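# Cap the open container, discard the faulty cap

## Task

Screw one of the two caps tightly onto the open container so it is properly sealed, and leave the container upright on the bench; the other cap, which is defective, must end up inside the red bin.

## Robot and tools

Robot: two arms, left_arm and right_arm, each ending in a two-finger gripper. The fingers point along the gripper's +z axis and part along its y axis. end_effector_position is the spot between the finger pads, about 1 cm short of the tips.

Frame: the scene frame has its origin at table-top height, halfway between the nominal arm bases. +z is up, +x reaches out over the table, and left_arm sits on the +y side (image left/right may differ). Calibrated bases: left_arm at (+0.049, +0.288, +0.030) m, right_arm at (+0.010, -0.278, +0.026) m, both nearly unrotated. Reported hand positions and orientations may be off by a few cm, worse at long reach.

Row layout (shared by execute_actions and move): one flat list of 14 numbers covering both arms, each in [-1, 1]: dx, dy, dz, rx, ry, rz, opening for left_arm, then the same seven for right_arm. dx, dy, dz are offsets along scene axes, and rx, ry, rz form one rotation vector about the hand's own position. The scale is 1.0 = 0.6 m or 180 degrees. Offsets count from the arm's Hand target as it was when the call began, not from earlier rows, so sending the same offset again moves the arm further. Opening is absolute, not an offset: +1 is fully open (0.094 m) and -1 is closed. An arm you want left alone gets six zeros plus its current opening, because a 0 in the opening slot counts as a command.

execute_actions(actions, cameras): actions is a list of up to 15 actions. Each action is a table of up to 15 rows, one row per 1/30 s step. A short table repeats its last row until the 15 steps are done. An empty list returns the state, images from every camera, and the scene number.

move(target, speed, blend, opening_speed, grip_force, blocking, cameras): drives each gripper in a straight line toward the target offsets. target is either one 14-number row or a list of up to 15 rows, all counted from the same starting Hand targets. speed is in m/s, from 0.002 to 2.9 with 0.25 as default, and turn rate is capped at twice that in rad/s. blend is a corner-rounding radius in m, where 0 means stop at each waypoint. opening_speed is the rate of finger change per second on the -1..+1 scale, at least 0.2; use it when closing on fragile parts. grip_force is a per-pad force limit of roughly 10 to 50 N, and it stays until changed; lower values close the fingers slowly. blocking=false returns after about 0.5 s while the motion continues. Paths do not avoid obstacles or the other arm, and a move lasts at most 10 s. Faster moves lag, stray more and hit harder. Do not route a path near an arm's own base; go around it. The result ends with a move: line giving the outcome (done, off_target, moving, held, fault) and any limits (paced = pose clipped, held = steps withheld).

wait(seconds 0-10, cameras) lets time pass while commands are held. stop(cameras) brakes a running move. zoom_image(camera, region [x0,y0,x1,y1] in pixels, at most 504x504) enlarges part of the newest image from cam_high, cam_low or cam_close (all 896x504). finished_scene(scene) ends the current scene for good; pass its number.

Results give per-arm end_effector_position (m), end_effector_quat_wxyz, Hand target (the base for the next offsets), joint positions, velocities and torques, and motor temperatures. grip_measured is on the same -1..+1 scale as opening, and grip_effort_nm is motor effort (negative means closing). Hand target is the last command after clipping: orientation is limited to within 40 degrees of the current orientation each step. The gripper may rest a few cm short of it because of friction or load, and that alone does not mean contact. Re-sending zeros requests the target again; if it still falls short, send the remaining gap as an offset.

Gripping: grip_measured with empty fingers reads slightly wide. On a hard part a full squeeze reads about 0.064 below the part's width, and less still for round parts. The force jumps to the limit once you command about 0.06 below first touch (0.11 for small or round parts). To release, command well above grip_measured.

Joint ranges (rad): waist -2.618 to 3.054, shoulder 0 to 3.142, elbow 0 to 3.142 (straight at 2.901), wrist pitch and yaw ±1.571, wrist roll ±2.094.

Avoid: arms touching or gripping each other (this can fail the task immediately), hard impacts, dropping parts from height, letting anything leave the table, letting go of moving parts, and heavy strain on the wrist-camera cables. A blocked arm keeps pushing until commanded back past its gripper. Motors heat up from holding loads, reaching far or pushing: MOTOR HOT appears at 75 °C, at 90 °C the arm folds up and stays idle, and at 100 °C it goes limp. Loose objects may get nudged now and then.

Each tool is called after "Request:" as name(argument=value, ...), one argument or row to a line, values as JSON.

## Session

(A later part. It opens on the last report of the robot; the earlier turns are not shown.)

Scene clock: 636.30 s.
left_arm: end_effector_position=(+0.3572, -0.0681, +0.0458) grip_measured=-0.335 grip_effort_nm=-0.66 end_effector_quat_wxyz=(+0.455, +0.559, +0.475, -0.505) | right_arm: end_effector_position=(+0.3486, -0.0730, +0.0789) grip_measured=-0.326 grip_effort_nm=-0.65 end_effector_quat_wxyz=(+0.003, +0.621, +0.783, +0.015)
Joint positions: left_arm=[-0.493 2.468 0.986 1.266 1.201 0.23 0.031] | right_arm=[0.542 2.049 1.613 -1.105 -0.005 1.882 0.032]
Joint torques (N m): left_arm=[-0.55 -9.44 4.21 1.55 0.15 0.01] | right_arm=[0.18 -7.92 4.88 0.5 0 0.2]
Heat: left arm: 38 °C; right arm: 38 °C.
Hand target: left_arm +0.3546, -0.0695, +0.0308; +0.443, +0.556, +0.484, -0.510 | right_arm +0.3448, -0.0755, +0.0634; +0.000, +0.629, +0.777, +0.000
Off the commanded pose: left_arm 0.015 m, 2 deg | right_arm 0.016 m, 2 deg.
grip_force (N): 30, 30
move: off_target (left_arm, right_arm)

Request:
execute_actions(
  actions=[],
  cameras=["cam_close","cam_low"],
)

Request:
zoom_image(
  camera="cam_close",
  region=[300, 270, 400, 400],
)

Request:
zoom_image(
  camera="cam_low",
  region=[410, 240, 460, 290],
)

Scene clock: 637.03 s.
left_arm: end_effector_position=(+0.3572, -0.0681, +0.0458) grip_measured=-0.335 grip_effort_nm=-0.66 end_effector_quat_wxyz=(+0.455, +0.559, +0.475, -0.505) | right_arm: end_effector_position=(+0.3486, -0.0730, +0.0789) grip_measured=-0.326 grip_effort_nm=-0.65 end_effector_quat_wxyz=(+0.003, +0.622, +0.783, +0.015)
Joint positions: left_arm=[-0.493 2.468 0.986 1.266 1.201 0.23 0.031] | right_arm=[0.542 2.049 1.613 -1.105 -0.005 1.882 0.032]
Joint velocities: within noise
Joint torques (N m): left_arm=[-0.59 -9.44 4.19 1.58 0.16 -0.01] | right_arm=[0.17 -7.91 4.83 0.49 0 0.21]
Motor temperatures (°C): left_arm=[27 30 38 36 29 31 29] | right_arm=[28 38 36 31 28 30 30]
Heat: left arm: 38 °C; right arm: 38 °C.
Hand target: left_arm +0.3546, -0.0695, +0.0308; +0.443, +0.556, +0.484, -0.510 | right_arm +0.3448, -0.0755, +0.0634; +0.000, +0.629, +0.777, +0.000
Tool commands: left_gripper/opening=-0.45 right_gripper/opening=-0.45
Off the commanded pose: left_arm 0.015 m, 2 deg | right_arm 0.016 m, 2 deg.
grip_force (N): 30, 30
Images, in order (width x height): cam_low 896x504, cam_close 896x504.

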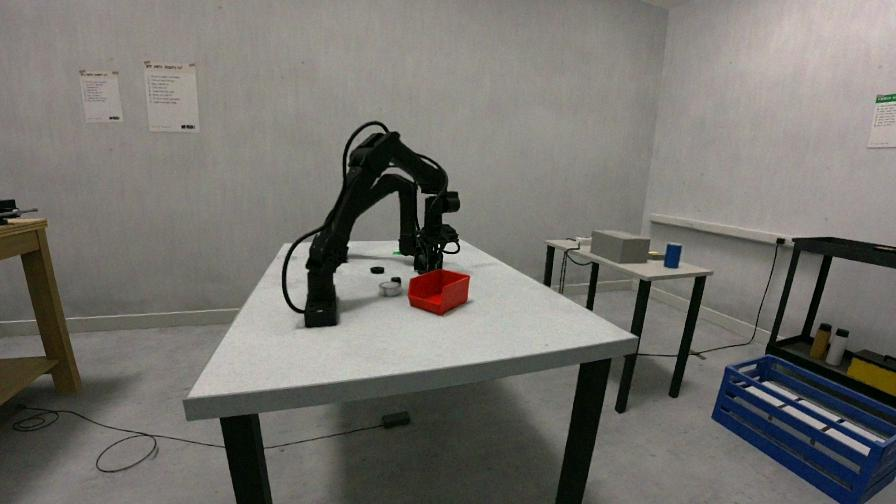

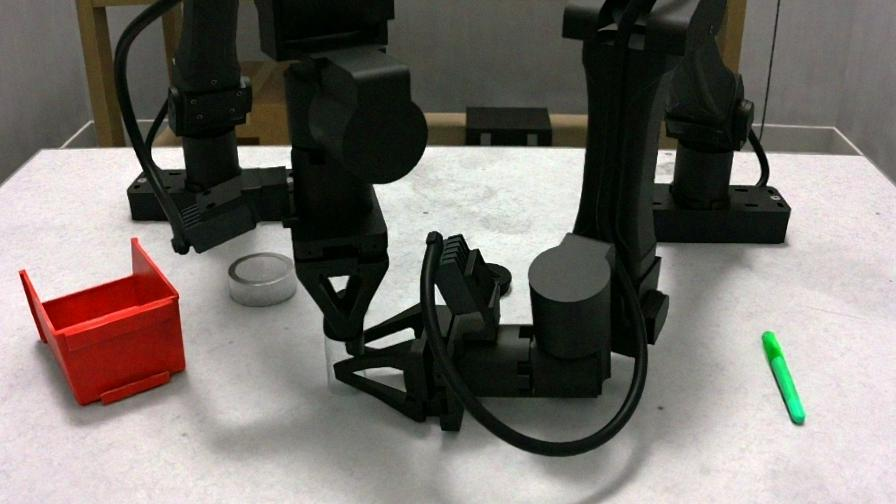

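Scaled by 3.877 from the camera's 896x504 image, which has a finer 1280x720 frame.

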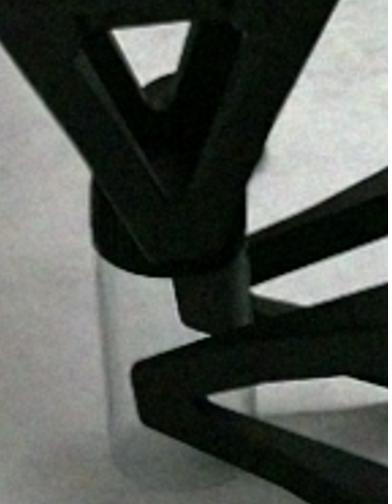

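Scaled by 10.080 from the camera's 896x504 image, which has a finer 1280x720 frame.

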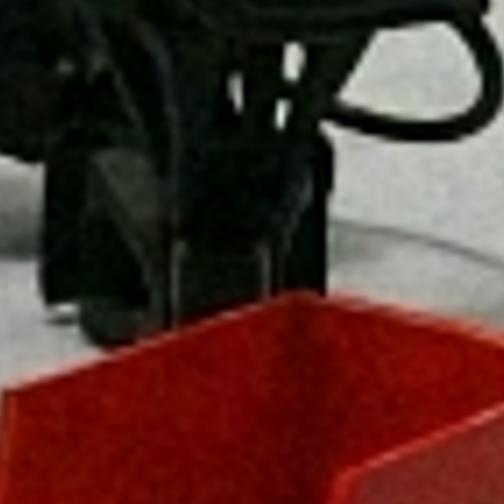

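Request:
move(
  target=[0,0,0,0,0,0,-0.45,0,0,-0.015,0,0,0,-0.45],
  speed=0.1,
)

Scene clock: 640.20 s.
left_arm: end_effector_position=(+0.3572, -0.0681, +0.0458) grip_measured=-0.335 grip_effort_nm=-0.66 end_effector_quat_wxyz=(+0.455, +0.559, +0.475, -0.505) | right_arm: end_effector_position=(+0.3483, -0.0732, +0.0774) grip_measured=-0.326 grip_effort_nm=-0.65 end_effector_quat_wxyz=(+0.003, +0.622, +0.783, +0.015)
Joint positions: left_arm=[-0.493 2.468 0.986 1.266 1.201 0.23 0.031] | right_arm=[0.542 2.049 1.607 -1.099 -0.005 1.884 0.032]
Joint torques (N m): left_arm=[-0.53 -9.48 4.22 1.58 0.15 0] | right_arm=[0.28 -7.42 3.26 0.74 -0.01 0.19]
Heat: left arm: 38 °C; right arm: 38 °C.
Hand target: left_arm +0.3546, -0.0695, +0.0308; +0.443, +0.556, +0.484, -0.510 | right_arm +0.3448, -0.0755, +0.0544; +0.000, +0.629, +0.777, +0.000
Off the commanded pose: left_arm 0.015 m, 2 deg | right_arm 0.023 m, 2 deg.
grip_force (N): 30, 30
move: off_target (left_arm, right_arm)

Request:
move(
  target=[
    [0,0,0,0,0,0,-0.45,0.0058,0.0037,0.042,0,0,0,-0.45],
    [0,0,0,0,0,0,-0.45,0.0058,0.0037,0.045,0,0,0,-0.1],
    [0,0,0,0,0,0,-0.45,0.0058,0.0037,0.045,0,0,0.6,-0.1],
  ],
  speed=0.5,
  opening_speed=0.6,
)

Request:
execute_actions(
  actions=[],
  cameras=["cam_close"],
)

Request:
zoom_image(
  camera="cam_close",
  region=[300, 270, 400, 400],
)

Scene clock: 645.80 s.
left_arm: end_effector_position=(+0.3572, -0.0681, +0.0458) grip_measured=-0.335 grip_effort_nm=-0.66 end_effector_quat_wxyz=(+0.455, +0.559, +0.475, -0.505) | right_arm: end_effector_position=(+0.3429, -0.0765, +0.0813) grip_measured=-0.103 grip_effort_nm=0.15 end_effector_quat_wxyz=(-0.002, -0.253, +0.967, +0.002)
Joint positions: left_arm=[-0.493 2.468 0.986 1.266 1.201 0.23 0.031] | right_arm=[0.542 2.053 1.629 -1.15 -0.005 0.028 0.042]
Joint torques (N m): left_arm=[-0.58 -9.51 4.29 1.55 0.16 0.01] | right_arm=[0.25 -8.1 10.36 0.17 0.02 -0.15]
Heat: left arm: 38 °C; right arm: 38 °C.
Hand target: left_arm +0.3547, -0.0695, +0.0308; +0.443, +0.556, +0.484, -0.510 | right_arm +0.3483, -0.0733, +0.0813; +0.000, -0.259, +0.966, +0.000
Off the commanded pose: left_arm 0.015 m, 2 deg | right_arm 0.006 m, 1 deg.
grip_force (N): 30, 30
move: off_target (left_arm)

Scene clock: 645.80 s.
left_arm: end_effector_position=(+0.3572, -0.0681, +0.0458) grip_measured=-0.335 grip_effort_nm=-0.66 end_effector_quat_wxyz=(+0.455, +0.559, +0.475, -0.505) | right_arm: end_effector_position=(+0.3429, -0.0765, +0.0813) grip_measured=-0.103 grip_effort_nm=0.15 end_effector_quat_wxyz=(-0.002, -0.253, +0.967, +0.002)
Joint positions: left_arm=[-0.493 2.468 0.986 1.266 1.201 0.23 0.031] | right_arm=[0.542 2.053 1.629 -1.15 -0.005 0.028 0.042]
Joint velocities: within noise
Joint torques (N m): left_arm=[-0.58 -9.51 4.29 1.55 0.16 0.01] | right_arm=[0.25 -8.1 10.36 0.17 0.02 -0.15]
Motor temperatures (°C): left_arm=[27 30 38 36 29 31 29] | right_arm=[28 38 35 31 28 30 30]
Heat: left arm: 38 °C; right arm: 38 °C.
Hand target: left_arm +0.3547, -0.0695, +0.0308; +0.443, +0.556, +0.484, -0.510 | right_arm +0.3483, -0.0733, +0.0813; +0.000, -0.259, +0.966, +0.000
Tool commands: left_gripper/opening=-0.45 right_gripper/opening=-0.1
Off the commanded pose: left_arm 0.015 m, 2 deg | right_arm 0.006 m, 1 deg.
grip_force (N): 30, 30
Images, in order (width x height): cam_close 896x504.

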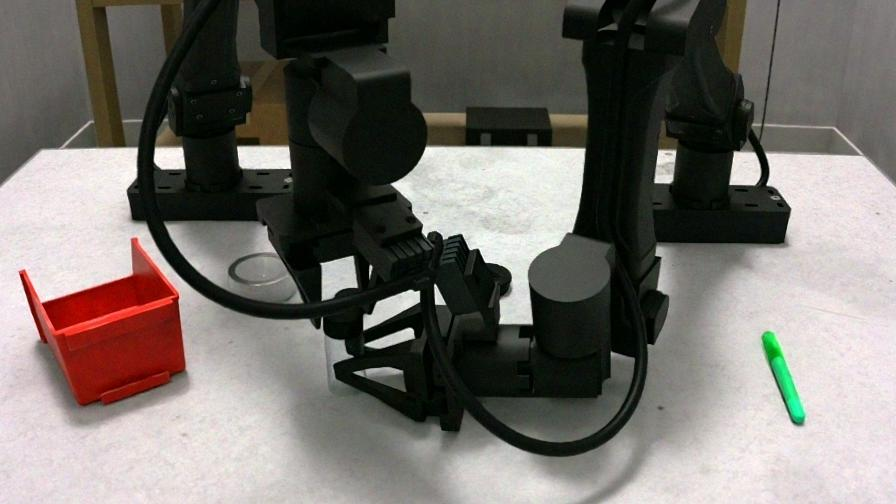

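Scaled by 3.877 from the camera's 896x504 image, which has a finer 1280x720 frame.

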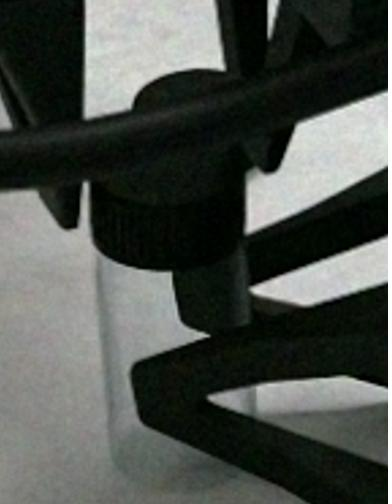

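Request:
zoom_image(
  camera="cam_close",
  region=[315, 305, 375, 365],
)

Scaled by 8.400 from the camera's 896x504 image, which has a finer 1280x720 frame.

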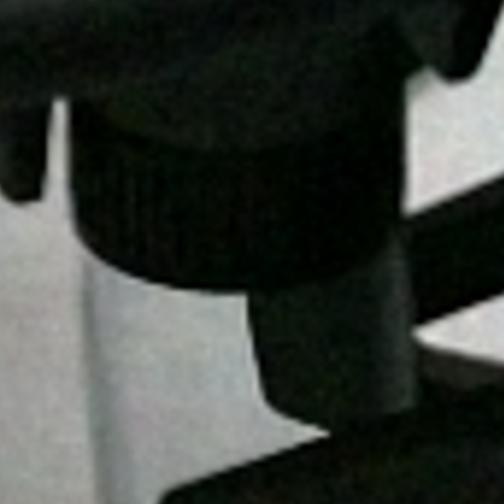

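Request:
move(
  target=[0,0,0,0,0,0,-0.45,0.0077,0.001,-0.0167,0,0,0,-0.1],
  speed=0.1,
)

Scene clock: 650.40 s.
left_arm: end_effector_position=(+0.3572, -0.0681, +0.0458) grip_measured=-0.335 grip_effort_nm=-0.66 end_effector_quat_wxyz=(+0.454, +0.559, +0.476, -0.505) | right_arm: end_effector_position=(+0.3426, -0.0767, +0.0723) grip_measured=-0.103 grip_effort_nm=0.15 end_effector_quat_wxyz=(-0.012, -0.255, +0.967, -0.001)
Joint positions: left_arm=[-0.493 2.468 0.986 1.266 1.201 0.229 0.031] | right_arm=[0.542 2.078 1.629 -1.145 -0.005 0.023 0.042]
Joint torques (N m): left_arm=[-0.46 -9.46 4.19 1.56 0.15 0.02] | right_arm=[-0.08 -8.31 9.96 0.33 0.02 -0.19]
Heat: left arm: 38 °C; right arm: 38 °C.
Hand target: left_arm +0.3547, -0.0695, +0.0308; +0.443, +0.556, +0.484, -0.510 | right_arm +0.3529, -0.0727, +0.0713; +0.000, -0.259, +0.966, +0.000
Off the commanded pose: left_arm 0.015 m, 2 deg | right_arm 0.011 m, 1 deg.
grip_force (N): 30, 30
move: off_target (left_arm, right_arm)

Request:
move(
  target=[0,0,0,0,0,0,-0.45,0.002,0,0.015,0,0,0,-0.1],
  speed=0.1,
  cameras=["cam_close","cam_low"],
)

Request:
zoom_image(
  camera="cam_close",
  region=[315, 290, 395, 370],
)

Request:
zoom_image(
  camera="cam_low",
  region=[410, 240, 460, 290],
)

Scene clock: 652.13 s.
left_arm: end_effector_position=(+0.3572, -0.0681, +0.0458) grip_measured=-0.335 grip_effort_nm=-0.66 end_effector_quat_wxyz=(+0.454, +0.559, +0.476, -0.505) | right_arm: end_effector_position=(+0.3474, -0.0738, +0.0794) grip_measured=-0.103 grip_effort_nm=0.14 end_effector_quat_wxyz=(-0.004, -0.257, +0.966, +0.002)
Joint positions: left_arm=[-0.493 2.468 0.986 1.266 1.201 0.229 0.031] | right_arm=[0.542 2.078 1.658 -1.157 -0.005 0.021 0.042]
Joint torques (N m): left_arm=[-0.57 -9.47 4.22 1.58 0.14 0.02] | right_arm=[-0.21 -8.43 10.41 0.11 0.02 -0.15]
Heat: left arm: 38 °C; right arm: 38 °C.
Hand target: left_arm +0.3547, -0.0695, +0.0308; +0.443, +0.556, +0.484, -0.510 | right_arm +0.3541, -0.0727, +0.0804; +0.000, -0.259, +0.966, +0.000
Off the commanded pose: left_arm 0.015 m, 2 deg | right_arm 0.007 m, 1 deg.
grip_force (N): 30, 30
move: off_target (left_arm)
Images, in order (width x height): cam_low 896x504, cam_close 896x504.

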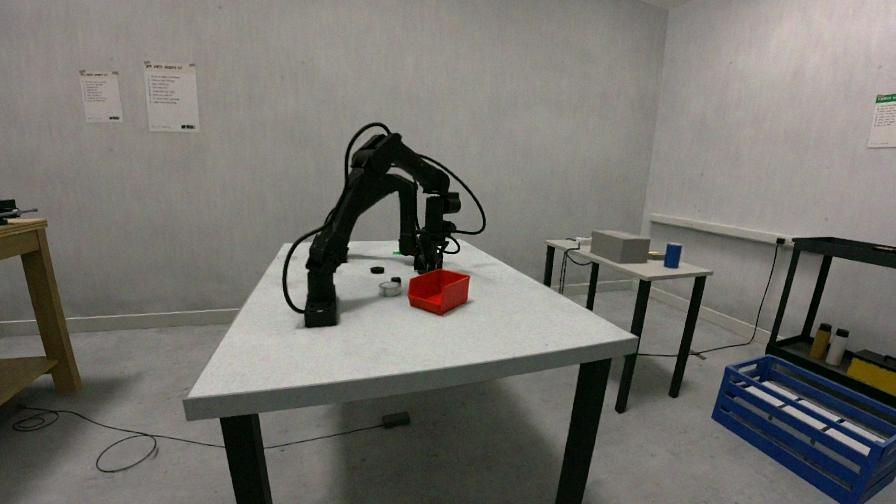

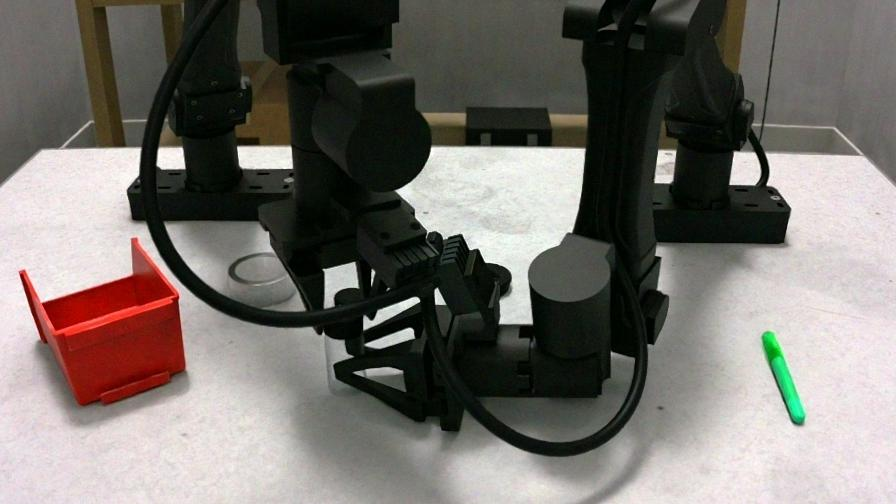

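Scaled by 6.300 from the camera's 896x504 image, which has a finer 1280x720 frame.

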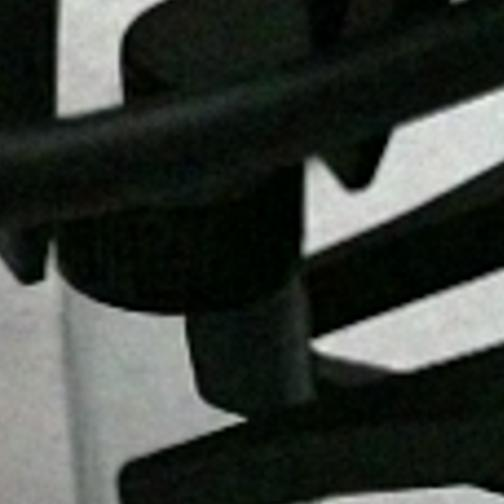

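Scaled by 10.080 from the camera's 896x504 image, which has a finer 1280x720 frame.

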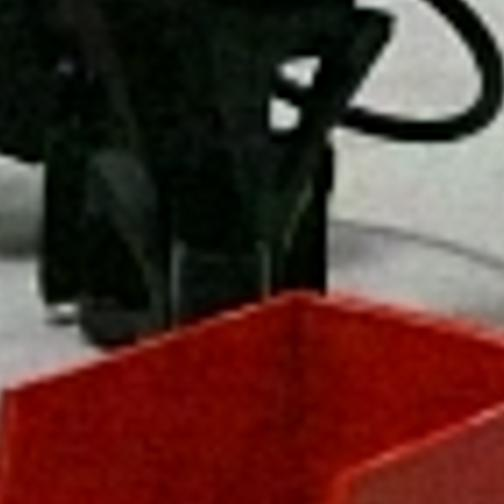

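Request:
move(
  target=[
    [0,0,0,0,0,0,-0.45,-0.0105,-0.002,-0.0015,0,0,0,-0.45],
    [0,0,0,0,0,0,-0.45,-0.0105,-0.002,-0.035,0,0,0,-0.45],
  ],
  speed=0.1,
  opening_speed=0.6,
)

Scene clock: 654.47 s.
left_arm: end_effector_position=(+0.3572, -0.0681, +0.0458) grip_measured=-0.335 grip_effort_nm=-0.66 end_effector_quat_wxyz=(+0.454, +0.559, +0.476, -0.505) | right_arm: end_effector_position=(+0.3471, -0.0741, +0.0773) grip_measured=-0.321 grip_effort_nm=-0.65 end_effector_quat_wxyz=(+0.001, -0.257, +0.967, +0.003)
Joint positions: left_arm=[-0.493 2.468 0.986 1.266 1.201 0.229 0.031] | right_arm=[0.542 2.069 1.637 -1.136 -0.005 0.021 0.032]
Joint torques (N m): left_arm=[-0.47 -9.5 4.29 1.55 0.16 0.02] | right_arm=[0.17 -8.28 3.59 0.81 0.02 -0.1]
Heat: left arm: 38 °C; right arm: 38 °C.
Hand target: left_arm +0.3547, -0.0695, +0.0308; +0.443, +0.556, +0.484, -0.510 | right_arm +0.3478, -0.0739, +0.0594; +0.000, -0.259, +0.966, +0.000
Off the commanded pose: left_arm 0.015 m, 2 deg | right_arm 0.018 m, 0 deg.
grip_force (N): 30, 30
move: off_target (left_arm, right_arm)

Request:
move(
  target=[0,0,0,0,0,0,-0.45,0,0,0,0,0,-0.6,-0.45],
  speed=0.5,
)

Request:
execute_actions(
  actions=[],
  cameras=["cam_close"],
)

Request:
zoom_image(
  camera="cam_close",
  region=[315, 290, 395, 370],
)

Scene clock: 657.80 s.
left_arm: end_effector_position=(+0.3570, -0.0681, +0.0459) grip_measured=-0.335 grip_effort_nm=-0.66 end_effector_quat_wxyz=(+0.454, +0.559, +0.475, -0.505) | right_arm: end_effector_position=(+0.3489, -0.0731, +0.0773) grip_measured=-0.324 grip_effort_nm=-0.65 end_effector_quat_wxyz=(+0.000, +0.615, +0.788, +0.006)
Joint positions: left_arm=[-0.493 2.468 0.986 1.266 1.202 0.23 0.031] | right_arm=[0.542 2.069 1.637 -1.128 -0.004 1.865 0.032]
Joint torques (N m): left_arm=[-0.53 -9.46 4.31 1.57 0.16 0.01] | right_arm=[0.17 -8.25 3.63 0.75 -0.01 0.39]
Heat: left arm: 38 °C; right arm: 38 °C.
Hand target: left_arm +0.3547, -0.0695, +0.0308; +0.443, +0.556, +0.484, -0.510 | right_arm +0.3478, -0.0739, +0.0594; +0.000, +0.629, +0.777, +0.000
Off the commanded pose: left_arm 0.015 m, 2 deg | right_arm 0.018 m, 2 deg.
grip_force (N): 30, 30
move: off_target (left_arm, right_arm)

Scene clock: 657.80 s.
left_arm: end_effector_position=(+0.3570, -0.0681, +0.0459) grip_measured=-0.335 grip_effort_nm=-0.66 end_effector_quat_wxyz=(+0.454, +0.559, +0.475, -0.505) | right_arm: end_effector_position=(+0.3489, -0.0731, +0.0773) grip_measured=-0.324 grip_effort_nm=-0.65 end_effector_quat_wxyz=(+0.000, +0.615, +0.788, +0.006)
Joint positions: left_arm=[-0.493 2.468 0.986 1.266 1.202 0.23 0.031] | right_arm=[0.542 2.069 1.637 -1.128 -0.004 1.865 0.032]
Joint velocities: within noise
Joint torques (N m): left_arm=[-0.53 -9.46 4.31 1.57 0.16 0.01] | right_arm=[0.17 -8.25 3.63 0.75 -0.01 0.39]
Motor temperatures (°C): left_arm=[27 30 38 36 29 31 29] | right_arm=[28 38 35 31 28 30 30]
Heat: left arm: 38 °C; right arm: 38 °C.
Hand target: left_arm +0.3547, -0.0695, +0.0308; +0.443, +0.556, +0.484, -0.510 | right_arm +0.3478, -0.0739, +0.0594; +0.000, +0.629, +0.777, +0.000
Tool commands: left_gripper/opening=-0.45 right_gripper/opening=-0.45
Off the commanded pose: left_arm 0.015 m, 2 deg | right_arm 0.018 m, 2 deg.
grip_force (N): 30, 30
Images, in order (width x height): cam_close 896x504.

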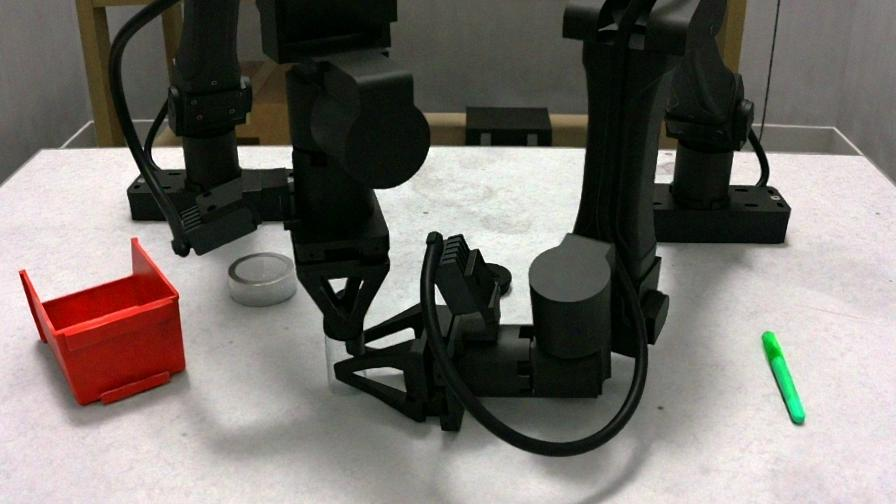

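Scaled by 6.300 from the camera's 896x504 image, which has a finer 1280x720 frame.

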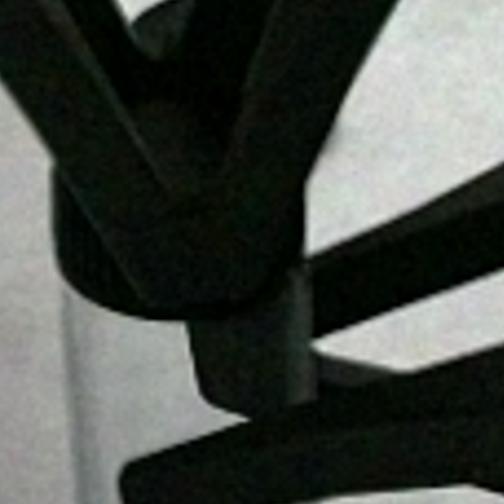

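Request:
zoom_image(
  camera="cam_close",
  region=[316, 316, 346, 346],
)

Scaled by 16.800 from the camera's 896x504 image, which has a finer 1280x720 frame.

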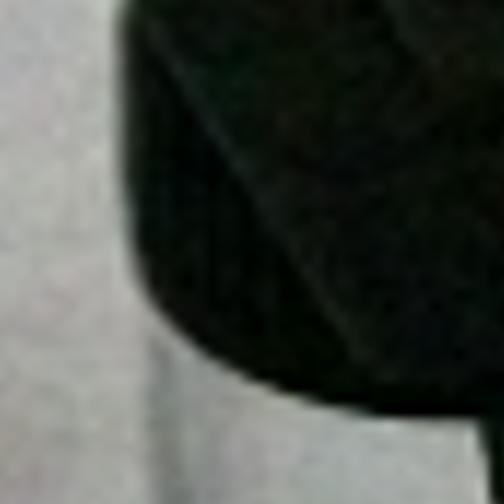

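Request:
move(
  target=[0,0,0,0,0,0,-0.45,0,0,0,0,0,-0.055,-0.45],
  speed=0.5,
)

Scene clock: 661.53 s.
left_arm: end_effector_position=(+0.3570, -0.0681, +0.0459) grip_measured=-0.335 grip_effort_nm=-0.66 end_effector_quat_wxyz=(+0.454, +0.559, +0.475, -0.505) | right_arm: end_effector_position=(+0.3490, -0.0731, +0.0773) grip_measured=-0.324 grip_effort_nm=-0.65 end_effector_quat_wxyz=(-0.001, +0.680, +0.733, +0.006)
Joint positions: left_arm=[-0.493 2.468 0.986 1.266 1.202 0.229 0.031] | right_arm=[0.542 2.069 1.637 -1.128 -0.004 2.037 0.032]
Joint torques (N m): left_arm=[-0.5 -9.48 4.25 1.58 0.14 0.02] | right_arm=[0.12 -8.27 3.55 0.75 -0.01 0.41]
Heat: left arm: 38 °C; right arm: 38 °C.
Hand target: left_arm +0.3547, -0.0695, +0.0308; +0.443, +0.556, +0.484, -0.510 | right_arm +0.3479, -0.0739, +0.0594; +0.000, +0.694, +0.720, +0.000
Off the commanded pose: left_arm 0.015 m, 2 deg | right_arm 0.018 m, 2 deg.
grip_force (N): 30, 30
move: off_target (left_arm, right_arm)

Request:
move(
  target=[0,0,0,0,0,0,-0.45,0.002,0.001,0.058,0,0,0,-0.45],
  speed=0.1,
  cameras=["cam_close"],
)

Request:
zoom_image(
  camera="cam_close",
  region=[316, 316, 346, 346],
)

Scene clock: 663.50 s.
left_arm: end_effector_position=(+0.3570, -0.0681, +0.0459) grip_measured=-0.336 grip_effort_nm=-0.66 end_effector_quat_wxyz=(+0.454, +0.559, +0.475, -0.505) | right_arm: end_effector_position=(+0.3483, -0.0735, +0.0865) grip_measured=-0.324 grip_effort_nm=-0.65 end_effector_quat_wxyz=(-0.002, +0.689, +0.724, +0.002)
Joint positions: left_arm=[-0.493 2.468 0.986 1.266 1.202 0.228 0.031] | right_arm=[0.542 2.069 1.673 -1.173 -0.004 2.061 0.032]
Joint torques (N m): left_arm=[-0.5 -9.4 4.25 1.55 0.15 0.01] | right_arm=[0.16 -9.83 10.26 -0.06 0.01 0.09]
Heat: left arm: 38 °C; right arm: 38 °C.
Hand target: left_arm +0.3546, -0.0695, +0.0308; +0.443, +0.556, +0.484, -0.510 | right_arm +0.3490, -0.0733, +0.0941; +0.000, +0.694, +0.720, +0.000
Off the commanded pose: left_arm 0.015 m, 2 deg | right_arm 0.008 m, 1 deg.
grip_force (N): 30, 30
move: off_target (left_arm)
Images, in order (width x height): cam_close 896x504.

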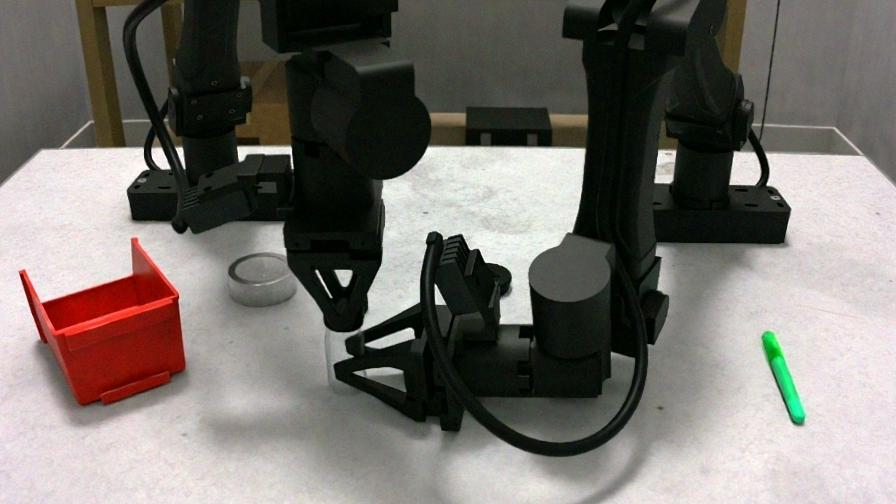

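Scaled by 16.800 from the camera's 896x504 image, which has a finer 1280x720 frame.

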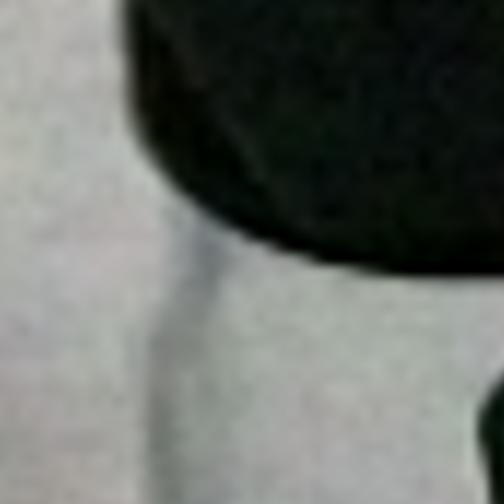

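Request:
move(
  target=[0,0,0,0,0,0,-0.45,-0.001,0,-0.03,0,0,0,-0.45],
  speed=0.1,
)

Scene clock: 668.20 s.
left_arm: end_effector_position=(+0.3571, -0.0681, +0.0459) grip_measured=-0.336 grip_effort_nm=-0.66 end_effector_quat_wxyz=(+0.454, +0.559, +0.476, -0.505) | right_arm: end_effector_position=(+0.3501, -0.0721, +0.0859) grip_measured=-0.324 grip_effort_nm=-0.65 end_effector_quat_wxyz=(-0.001, +0.690, +0.724, +0.006)
Joint positions: left_arm=[-0.493 2.468 0.986 1.266 1.201 0.228 0.031] | right_arm=[0.542 2.069 1.671 -1.161 -0.005 2.062 0.032]
Joint torques (N m): left_arm=[-0.54 -9.47 4.16 1.58 0.15 0.05] | right_arm=[0.18 -9.11 5.19 0.47 0.01 0.12]
Heat: left arm: 38 °C; right arm: 38 °C.
Hand target: left_arm +0.3546, -0.0695, +0.0308; +0.443, +0.556, +0.484, -0.510 | right_arm +0.3485, -0.0733, +0.0761; +0.000, +0.694, +0.720, +0.000
Off the commanded pose: left_arm 0.015 m, 2 deg | right_arm 0.010 m, 1 deg.
grip_force (N): 30, 30
move: off_target (left_arm)

Request:
move(
  target=[0,0,0,0,0,0,-0.45,0,0,-0.015,0,0,0,-0.45],
  speed=0.1,
)

Scene clock: 669.20 s.
left_arm: end_effector_position=(+0.3571, -0.0681, +0.0459) grip_measured=-0.336 grip_effort_nm=-0.66 end_effector_quat_wxyz=(+0.455, +0.560, +0.475, -0.505) | right_arm: end_effector_position=(+0.3496, -0.0721, +0.0845) grip_measured=-0.324 grip_effort_nm=-0.65 end_effector_quat_wxyz=(-0.002, +0.690, +0.724, +0.007)
Joint positions: left_arm=[-0.493 2.468 0.986 1.266 1.201 0.231 0.031] | right_arm=[0.542 2.066 1.662 -1.153 -0.007 2.062 0.032]
Joint torques (N m): left_arm=[-0.58 -9.4 4.16 1.57 0.14 -0.02] | right_arm=[0.18 -8.35 3.64 0.73 0.02 0.12]
Heat: left arm: 38 °C; right arm: 38 °C.
Hand target: left_arm +0.3546, -0.0695, +0.0308; +0.443, +0.556, +0.484, -0.510 | right_arm +0.3484, -0.0733, +0.0671; +0.000, +0.694, +0.720, +0.000
Off the commanded pose: left_arm 0.015 m, 2 deg | right_arm 0.018 m, 1 deg.
grip_force (N): 30, 30
move: off_target (left_arm, right_arm)

Request:
move(
  target=[0,0,0,0,0,0,-0.45,0,0,-0.012,0,0,0,-0.45],
  speed=0.1,
)

Scene clock: 670.20 s.
left_arm: end_effector_position=(+0.3571, -0.0681, +0.0459) grip_measured=-0.336 grip_effort_nm=-0.66 end_effector_quat_wxyz=(+0.455, +0.560, +0.475, -0.505) | right_arm: end_effector_position=(+0.3495, -0.0721, +0.0843) grip_measured=-0.324 grip_effort_nm=-0.65 end_effector_quat_wxyz=(-0.001, +0.690, +0.724, +0.012)
Joint positions: left_arm=[-0.493 2.468 0.986 1.266 1.201 0.231 0.031] | right_arm=[0.542 2.057 1.647 -1.138 -0.007 2.062 0.032]
Joint torques (N m): left_arm=[-0.44 -9.47 4.25 1.58 0.13 -0.01] | right_arm=[0.23 -7.32 3.17 0.83 0.03 0.11]
Heat: left arm: 38 °C; right arm: 38 °C.
Hand target: left_arm +0.3546, -0.0695, +0.0308; +0.443, +0.556, +0.484, -0.510 | right_arm +0.3485, -0.0733, +0.0601; +0.000, +0.694, +0.720, +0.000
Off the commanded pose: left_arm 0.015 m, 2 deg | right_arm 0.024 m, 1 deg.
grip_force (N): 30, 30
move: off_target (left_arm, right_arm)

Request:
move(
  target=[0,0,0,0,0,0,-0.45,0,0,0,0,0,0.2,-0.45],
  speed=0.5,
)

Request:
move(
  target=[0,0,0,0,0,0,-0.45,0,0,0,0,0,0.2,-0.45],
  speed=0.5,
)

Request:
move(
  target=[0,0,0,0,0,0,-0.45,0,0,0,0,0,0.25,-0.45],
  speed=0.5,
  cameras=["cam_close"],
)

Request:
zoom_image(
  camera="cam_close",
  region=[316, 316, 346, 346],
)

Scene clock: 672.63 s.
left_arm: end_effector_position=(+0.3571, -0.0681, +0.0459) grip_measured=-0.336 grip_effort_nm=-0.66 end_effector_quat_wxyz=(+0.455, +0.560, +0.475, -0.505) | right_arm: end_effector_position=(+0.3475, -0.0672, +0.0843) grip_measured=-0.324 grip_effort_nm=-0.65 end_effector_quat_wxyz=(-0.008, +0.443, +0.896, +0.020)
Joint positions: left_arm=[-0.493 2.468 0.986 1.266 1.201 0.231 0.031] | right_arm=[0.542 2.057 1.647 -1.135 -0.036 1.46 0.032]
Joint torques (N m): left_arm=[-0.47 -9.44 4.23 1.57 0.15 0] | right_arm=[0.16 -7.21 3.3 0.78 0.32 -0.22]
Heat: left arm: 38 °C; right arm: 38 °C.
Hand target: left_arm +0.3546, -0.0695, +0.0308; +0.443, +0.556, +0.484, -0.510 | right_arm +0.3484, -0.0734, +0.0600; +0.000, +0.437, +0.899, +0.000
Off the commanded pose: left_arm 0.015 m, 2 deg | right_arm 0.025 m, 3 deg.
grip_force (N): 30, 30
move: off_target (left_arm, right_arm)

Scene clock: 674.23 s.
left_arm: end_effector_position=(+0.3571, -0.0681, +0.0459) grip_measured=-0.336 grip_effort_nm=-0.66 end_effector_quat_wxyz=(+0.455, +0.560, +0.475, -0.505) | right_arm: end_effector_position=(+0.3401, -0.0637, +0.0844) grip_measured=-0.324 grip_effort_nm=-0.65 end_effector_quat_wxyz=(-0.016, +0.143, +0.989, +0.025)
Joint positions: left_arm=[-0.493 2.468 0.986 1.266 1.201 0.231 0.031] | right_arm=[0.549 2.057 1.647 -1.152 -0.058 0.836 0.032]
Joint torques (N m): left_arm=[-0.54 -9.58 4.3 1.56 0.16 0] | right_arm=[-0.35 -7.15 3.58 0.88 0.53 -0.26]
Heat: left arm: 38 °C; right arm: 37 °C.
Hand target: left_arm +0.3546, -0.0695, +0.0308; +0.443, +0.556, +0.484, -0.510 | right_arm +0.3484, -0.0734, +0.0600; +0.000, +0.138, +0.990, +0.000
Off the commanded pose: left_arm 0.015 m, 2 deg | right_arm 0.028 m, 3 deg.
grip_force (N): 30, 30
move: off_target (left_arm, right_arm)

Scene clock: 676.00 s.
left_arm: end_effector_position=(+0.3571, -0.0681, +0.0459) grip_measured=-0.336 grip_effort_nm=-0.66 end_effector_quat_wxyz=(+0.455, +0.560, +0.475, -0.505) | right_arm: end_effector_position=(+0.3300, -0.0662, +0.0849) grip_measured=-0.324 grip_effort_nm=-0.65 end_effector_quat_wxyz=(-0.024, -0.248, +0.968, +0.025)
Joint positions: left_arm=[-0.493 2.468 0.986 1.266 1.201 0.231 0.031] | right_arm=[0.555 2.056 1.647 -1.192 -0.063 0.052 0.032]
Joint torques (N m): left_arm=[-0.49 -9.51 4.19 1.56 0.15 -0.01] | right_arm=[-0.77 -7.02 3.52 1.15 0.57 -0.25]
Heat: left arm: 38 °C; right arm: 37 °C.
Hand target: left_arm +0.3546, -0.0695, +0.0308; +0.443, +0.556, +0.484, -0.510 | right_arm +0.3483, -0.0733, +0.0600; +0.000, -0.252, +0.968, +0.000
Off the commanded pose: left_arm 0.015 m, 2 deg | right_arm 0.032 m, 4 deg.
grip_force (N): 30, 30
move: off_target (left_arm, right_arm)
Images, in order (width x height): cam_close 896x504.

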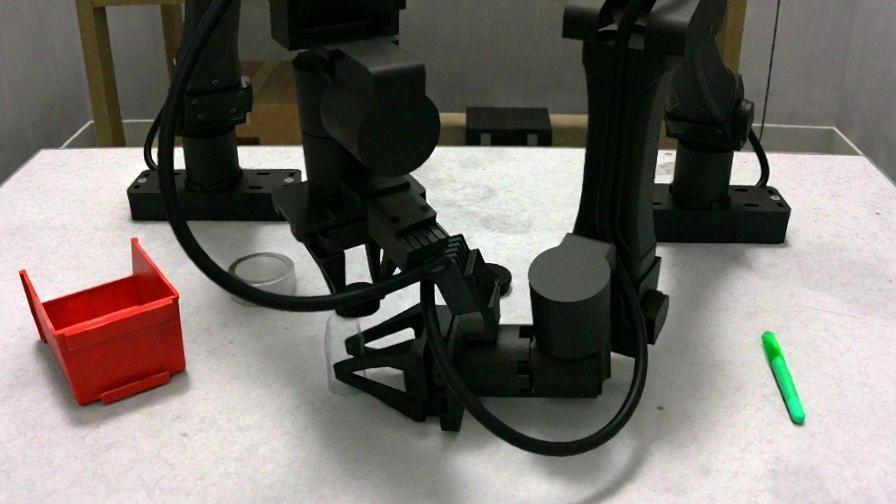

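Scaled by 16.800 from the camera's 896x504 image, which has a finer 1280x720 frame.

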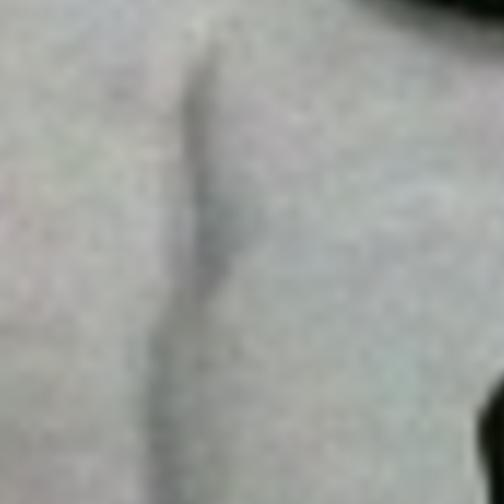

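Request:
zoom_image(
  camera="cam_close",
  region=[310, 270, 400, 360],
)

Scaled by 5.600 from the camera's 896x504 image, which has a finer 1280x720 frame.

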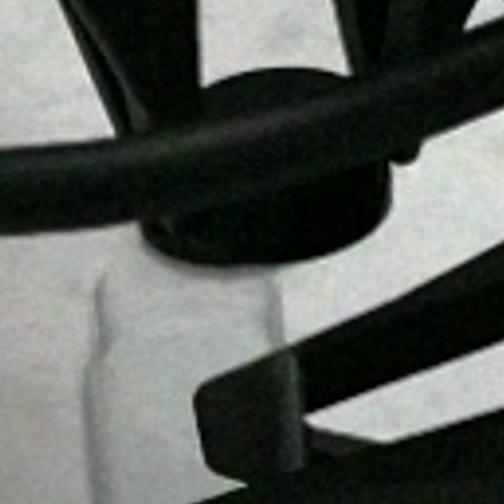

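Request:
move(
  target=[
    [0,0,0,0,0,0,-0.45,-0.025,0.01,0.062,0,0,0,-0.45],
    [0,0,0,0,0,0,-0.45,0,-0.002,0.07,0,0,0,-0.45],
  ],
  speed=0.12,
  cameras=["cam_close","cam_low"],
)

Request:
zoom_image(
  camera="cam_close",
  region=[310, 270, 400, 360],
)

Request:
zoom_image(
  camera="cam_low",
  region=[410, 240, 460, 290],
)

Scene clock: 682.00 s.
left_arm: end_effector_position=(+0.3572, -0.0681, +0.0459) grip_measured=-0.336 grip_effort_nm=-0.66 end_effector_quat_wxyz=(+0.455, +0.559, +0.475, -0.505) | right_arm: end_effector_position=(+0.3422, -0.0757, +0.0980) grip_measured=-0.324 grip_effort_nm=-0.65 end_effector_quat_wxyz=(-0.007, -0.248, +0.969, +0.002)
Joint positions: left_arm=[-0.493 2.468 0.986 1.266 1.201 0.231 0.031] | right_arm=[0.543 2.052 1.694 -1.226 -0.008 0.041 0.032]
Joint torques (N m): left_arm=[-0.54 -9.47 4.23 1.58 0.16 0.02] | right_arm=[-0.1 -9.01 10.21 0.16 0.05 -0.15]
Heat: left arm: 38 °C; right arm: 37 °C.
Hand target: left_arm +0.3546, -0.0695, +0.0308; +0.443, +0.556, +0.484, -0.510 | right_arm +0.3485, -0.0745, +0.1020; +0.000, -0.252, +0.968, +0.000
Off the commanded pose: left_arm 0.015 m, 2 deg | right_arm 0.007 m, 1 deg.
grip_force (N): 30, 30
move: off_target (left_arm)
Images, in order (width x height): cam_low 896x504, cam_close 896x504.

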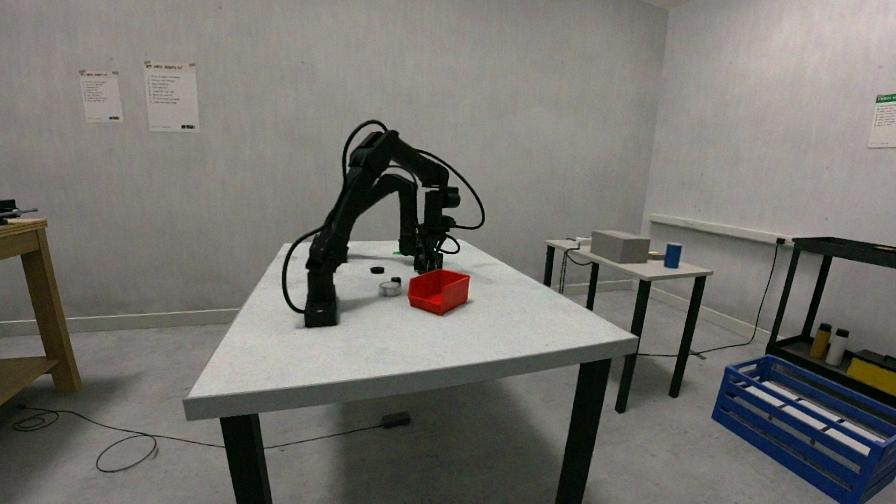

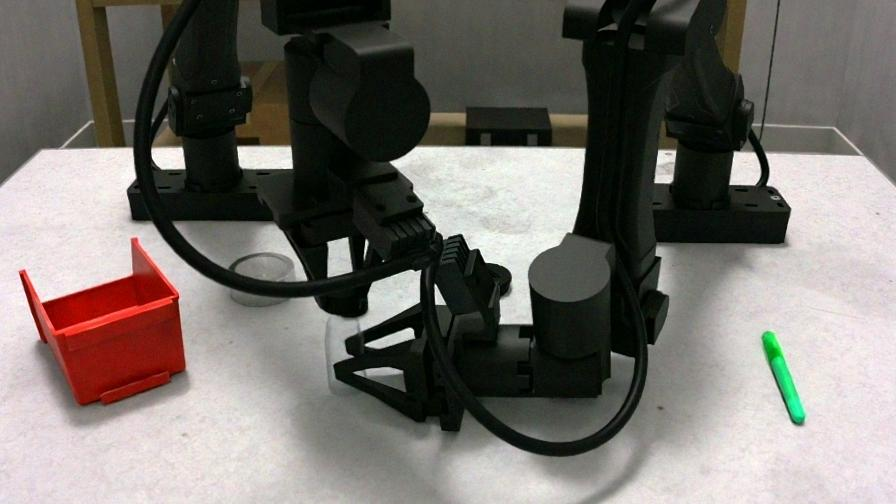

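Scaled by 5.600 from the camera's 896x504 image, which has a finer 1280x720 frame.

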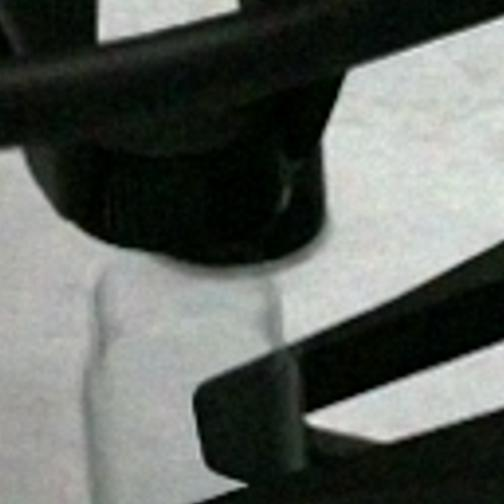

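Scaled by 10.080 from the camera's 896x504 image, which has a finer 1280x720 frame.

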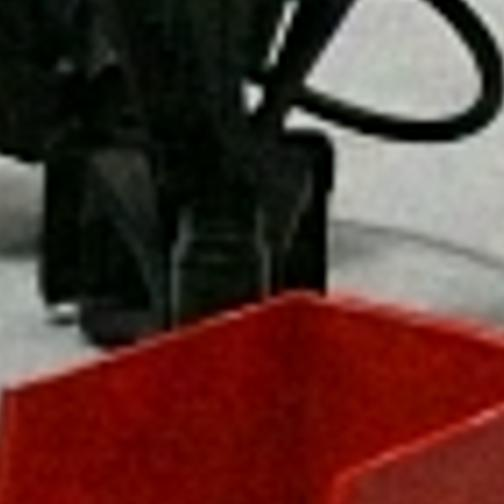

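Request:
zoom_image(
  camera="cam_close",
  region=[310, 270, 375, 335],
)

Request:
zoom_image(
  camera="cam_low",
  region=[415, 240, 445, 270],
)

Scaled by 7.754 from the camera's 896x504 image, which has a finer 1280x720 frame.

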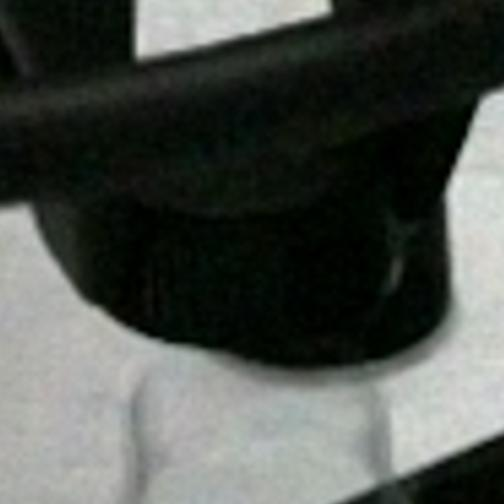

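Scaled by 16.800 from the camera's 896x504 image, which has a finer 1280x720 frame.

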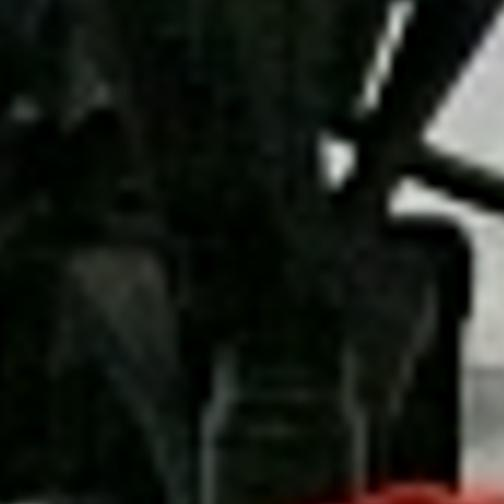

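Request:
move(
  target=[
    [0,0,0,0,0,0,-0.45,0,0,0.05,0,0,0,-0.45],
    [0,0,0,0,0,0,-0.45,-0.114,-0.15,0.05,0,0,0,-0.45],
    [0,0,0,0,0,0,-0.45,-0.114,-0.15,-0.095,0,0,0,-0.45],
  ],
  speed=[0.15,0.3,0.15],
  blend=[0.02,0.02,0],
  cameras=["cam_close","cam_high"],
)

Scene clock: 685.90 s.
left_arm: end_effector_position=(+0.3572, -0.0681, +0.0459) grip_measured=-0.336 grip_effort_nm=-0.66 end_effector_quat_wxyz=(+0.455, +0.559, +0.475, -0.505) | right_arm: end_effector_position=(+0.2799, -0.1646, +0.0498) grip_measured=-0.324 grip_effort_nm=-0.65 end_effector_quat_wxyz=(+0.001, -0.247, +0.969, -0.001)
Joint positions: left_arm=[-0.493 2.468 0.986 1.266 1.201 0.23 0.031] | right_arm=[0.399 1.735 1.069 -0.904 0.001 -0.103 0.032]
Joint torques (N m): left_arm=[-0.5 -9.5 4.27 1.58 0.14 0] | right_arm=[-0.06 -6.02 6 0.42 -0.05 -0.15]
Heat: left arm: 38 °C; right arm: 37 °C.
Hand target: left_arm +0.3546, -0.0695, +0.0308; +0.443, +0.556, +0.484, -0.510 | right_arm +0.2801, -0.1646, +0.0450; +0.000, -0.252, +0.968, +0.000
Off the commanded pose: left_arm 0.015 m, 2 deg | right_arm 0.005 m, 1 deg.
grip_force (N): 30, 30
move: off_target (left_arm); blend cut to 0.015 m at target 1
Images, in order (width x height): cam_high 896x504, cam_close 896x504.

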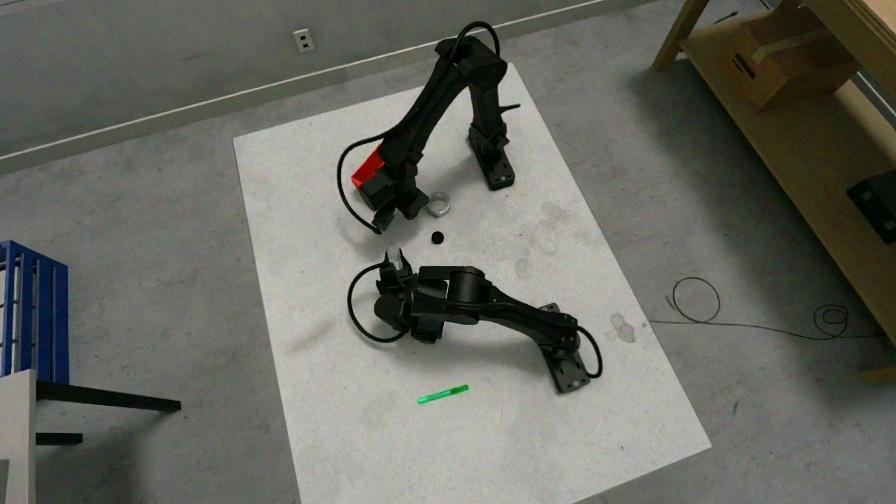

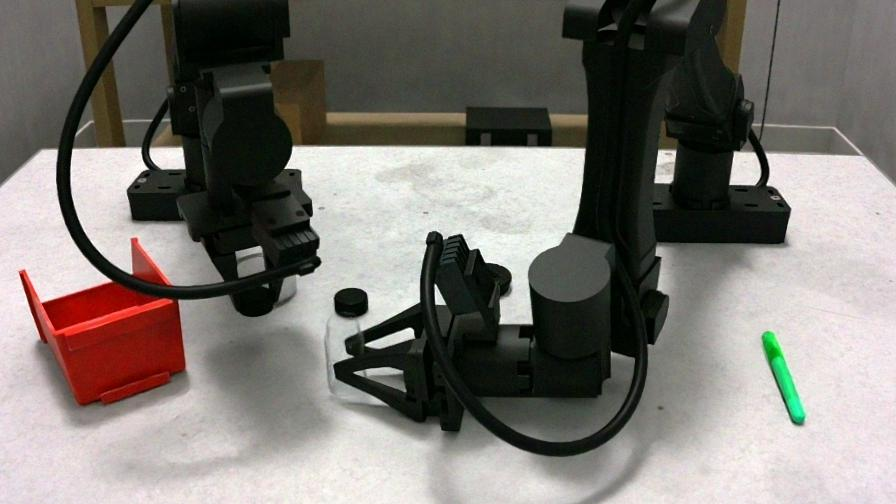

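Request:
zoom_image(
  camera="cam_close",
  region=[200, 240, 320, 340],
)

Request:
zoom_image(
  camera="cam_close",
  region=[320, 280, 390, 350],
)

Scaled by 4.200 from the camera's 896x504 image, which has a finer 1280x720 frame.

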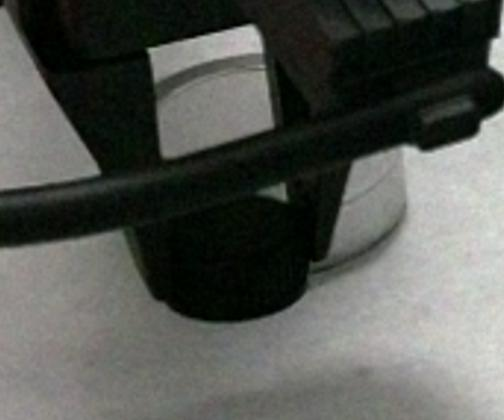

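Scaled by 7.200 from the camera's 896x504 image, which has a finer 1280x720 frame.

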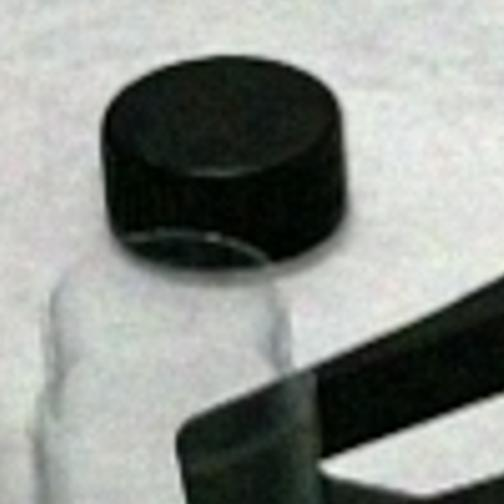

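Request:
move(
  target=[
    [0,0,0,0,0,0,-0.45,0.017,0.033,0,0,0,0,-0.45],
    [0,0,0,0,0,0,-0.45,0.017,0.033,-0.05,0,0,0,-0.45],
  ],
  speed=[0.15,0.06],
  cameras=["cam_close"],
)

Request:
zoom_image(
  camera="cam_close",
  region=[200, 240, 320, 340],
)

Scene clock: 689.67 s.
left_arm: end_effector_position=(+0.3572, -0.0681, +0.0459) grip_measured=-0.336 grip_effort_nm=-0.66 end_effector_quat_wxyz=(+0.455, +0.559, +0.475, -0.505) | right_arm: end_effector_position=(+0.2922, -0.1457, +0.0215) grip_measured=-0.324 grip_effort_nm=-0.65 end_effector_quat_wxyz=(+0.003, -0.255, +0.967, +0.000)
Joint positions: left_arm=[-0.493 2.468 0.986 1.266 1.201 0.23 0.031] | right_arm=[0.439 1.847 1.084 -0.801 0.001 -0.078 0.032]
Joint torques (N m): left_arm=[-0.58 -9.44 4.19 1.57 0.16 0] | right_arm=[0.43 -6.48 5.48 0.4 -0.03 0.08]
Heat: left arm: 38 °C; right arm: 37 °C.
Hand target: left_arm +0.3546, -0.0695, +0.0308; +0.443, +0.556, +0.484, -0.510 | right_arm +0.2901, -0.1448, +0.0150; +0.000, -0.252, +0.968, +0.000
Off the commanded pose: left_arm 0.015 m, 2 deg | right_arm 0.007 m, 1 deg.
grip_force (N): 30, 30
move: off_target (left_arm)
Images, in order (width x height): cam_close 896x504.

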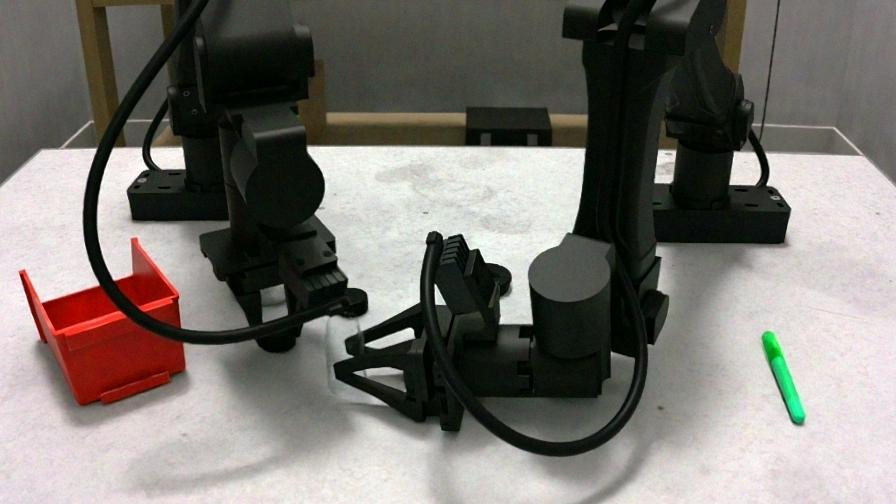

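Scaled by 4.200 from the camera's 896x504 image, which has a finer 1280x720 frame.

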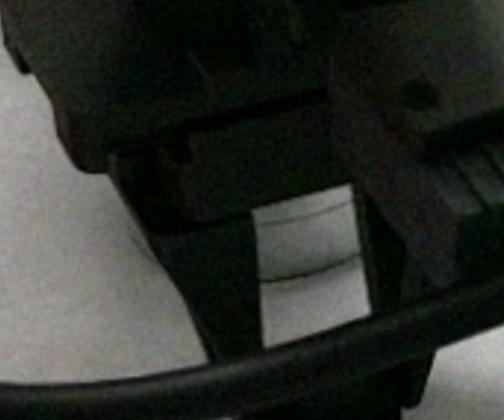

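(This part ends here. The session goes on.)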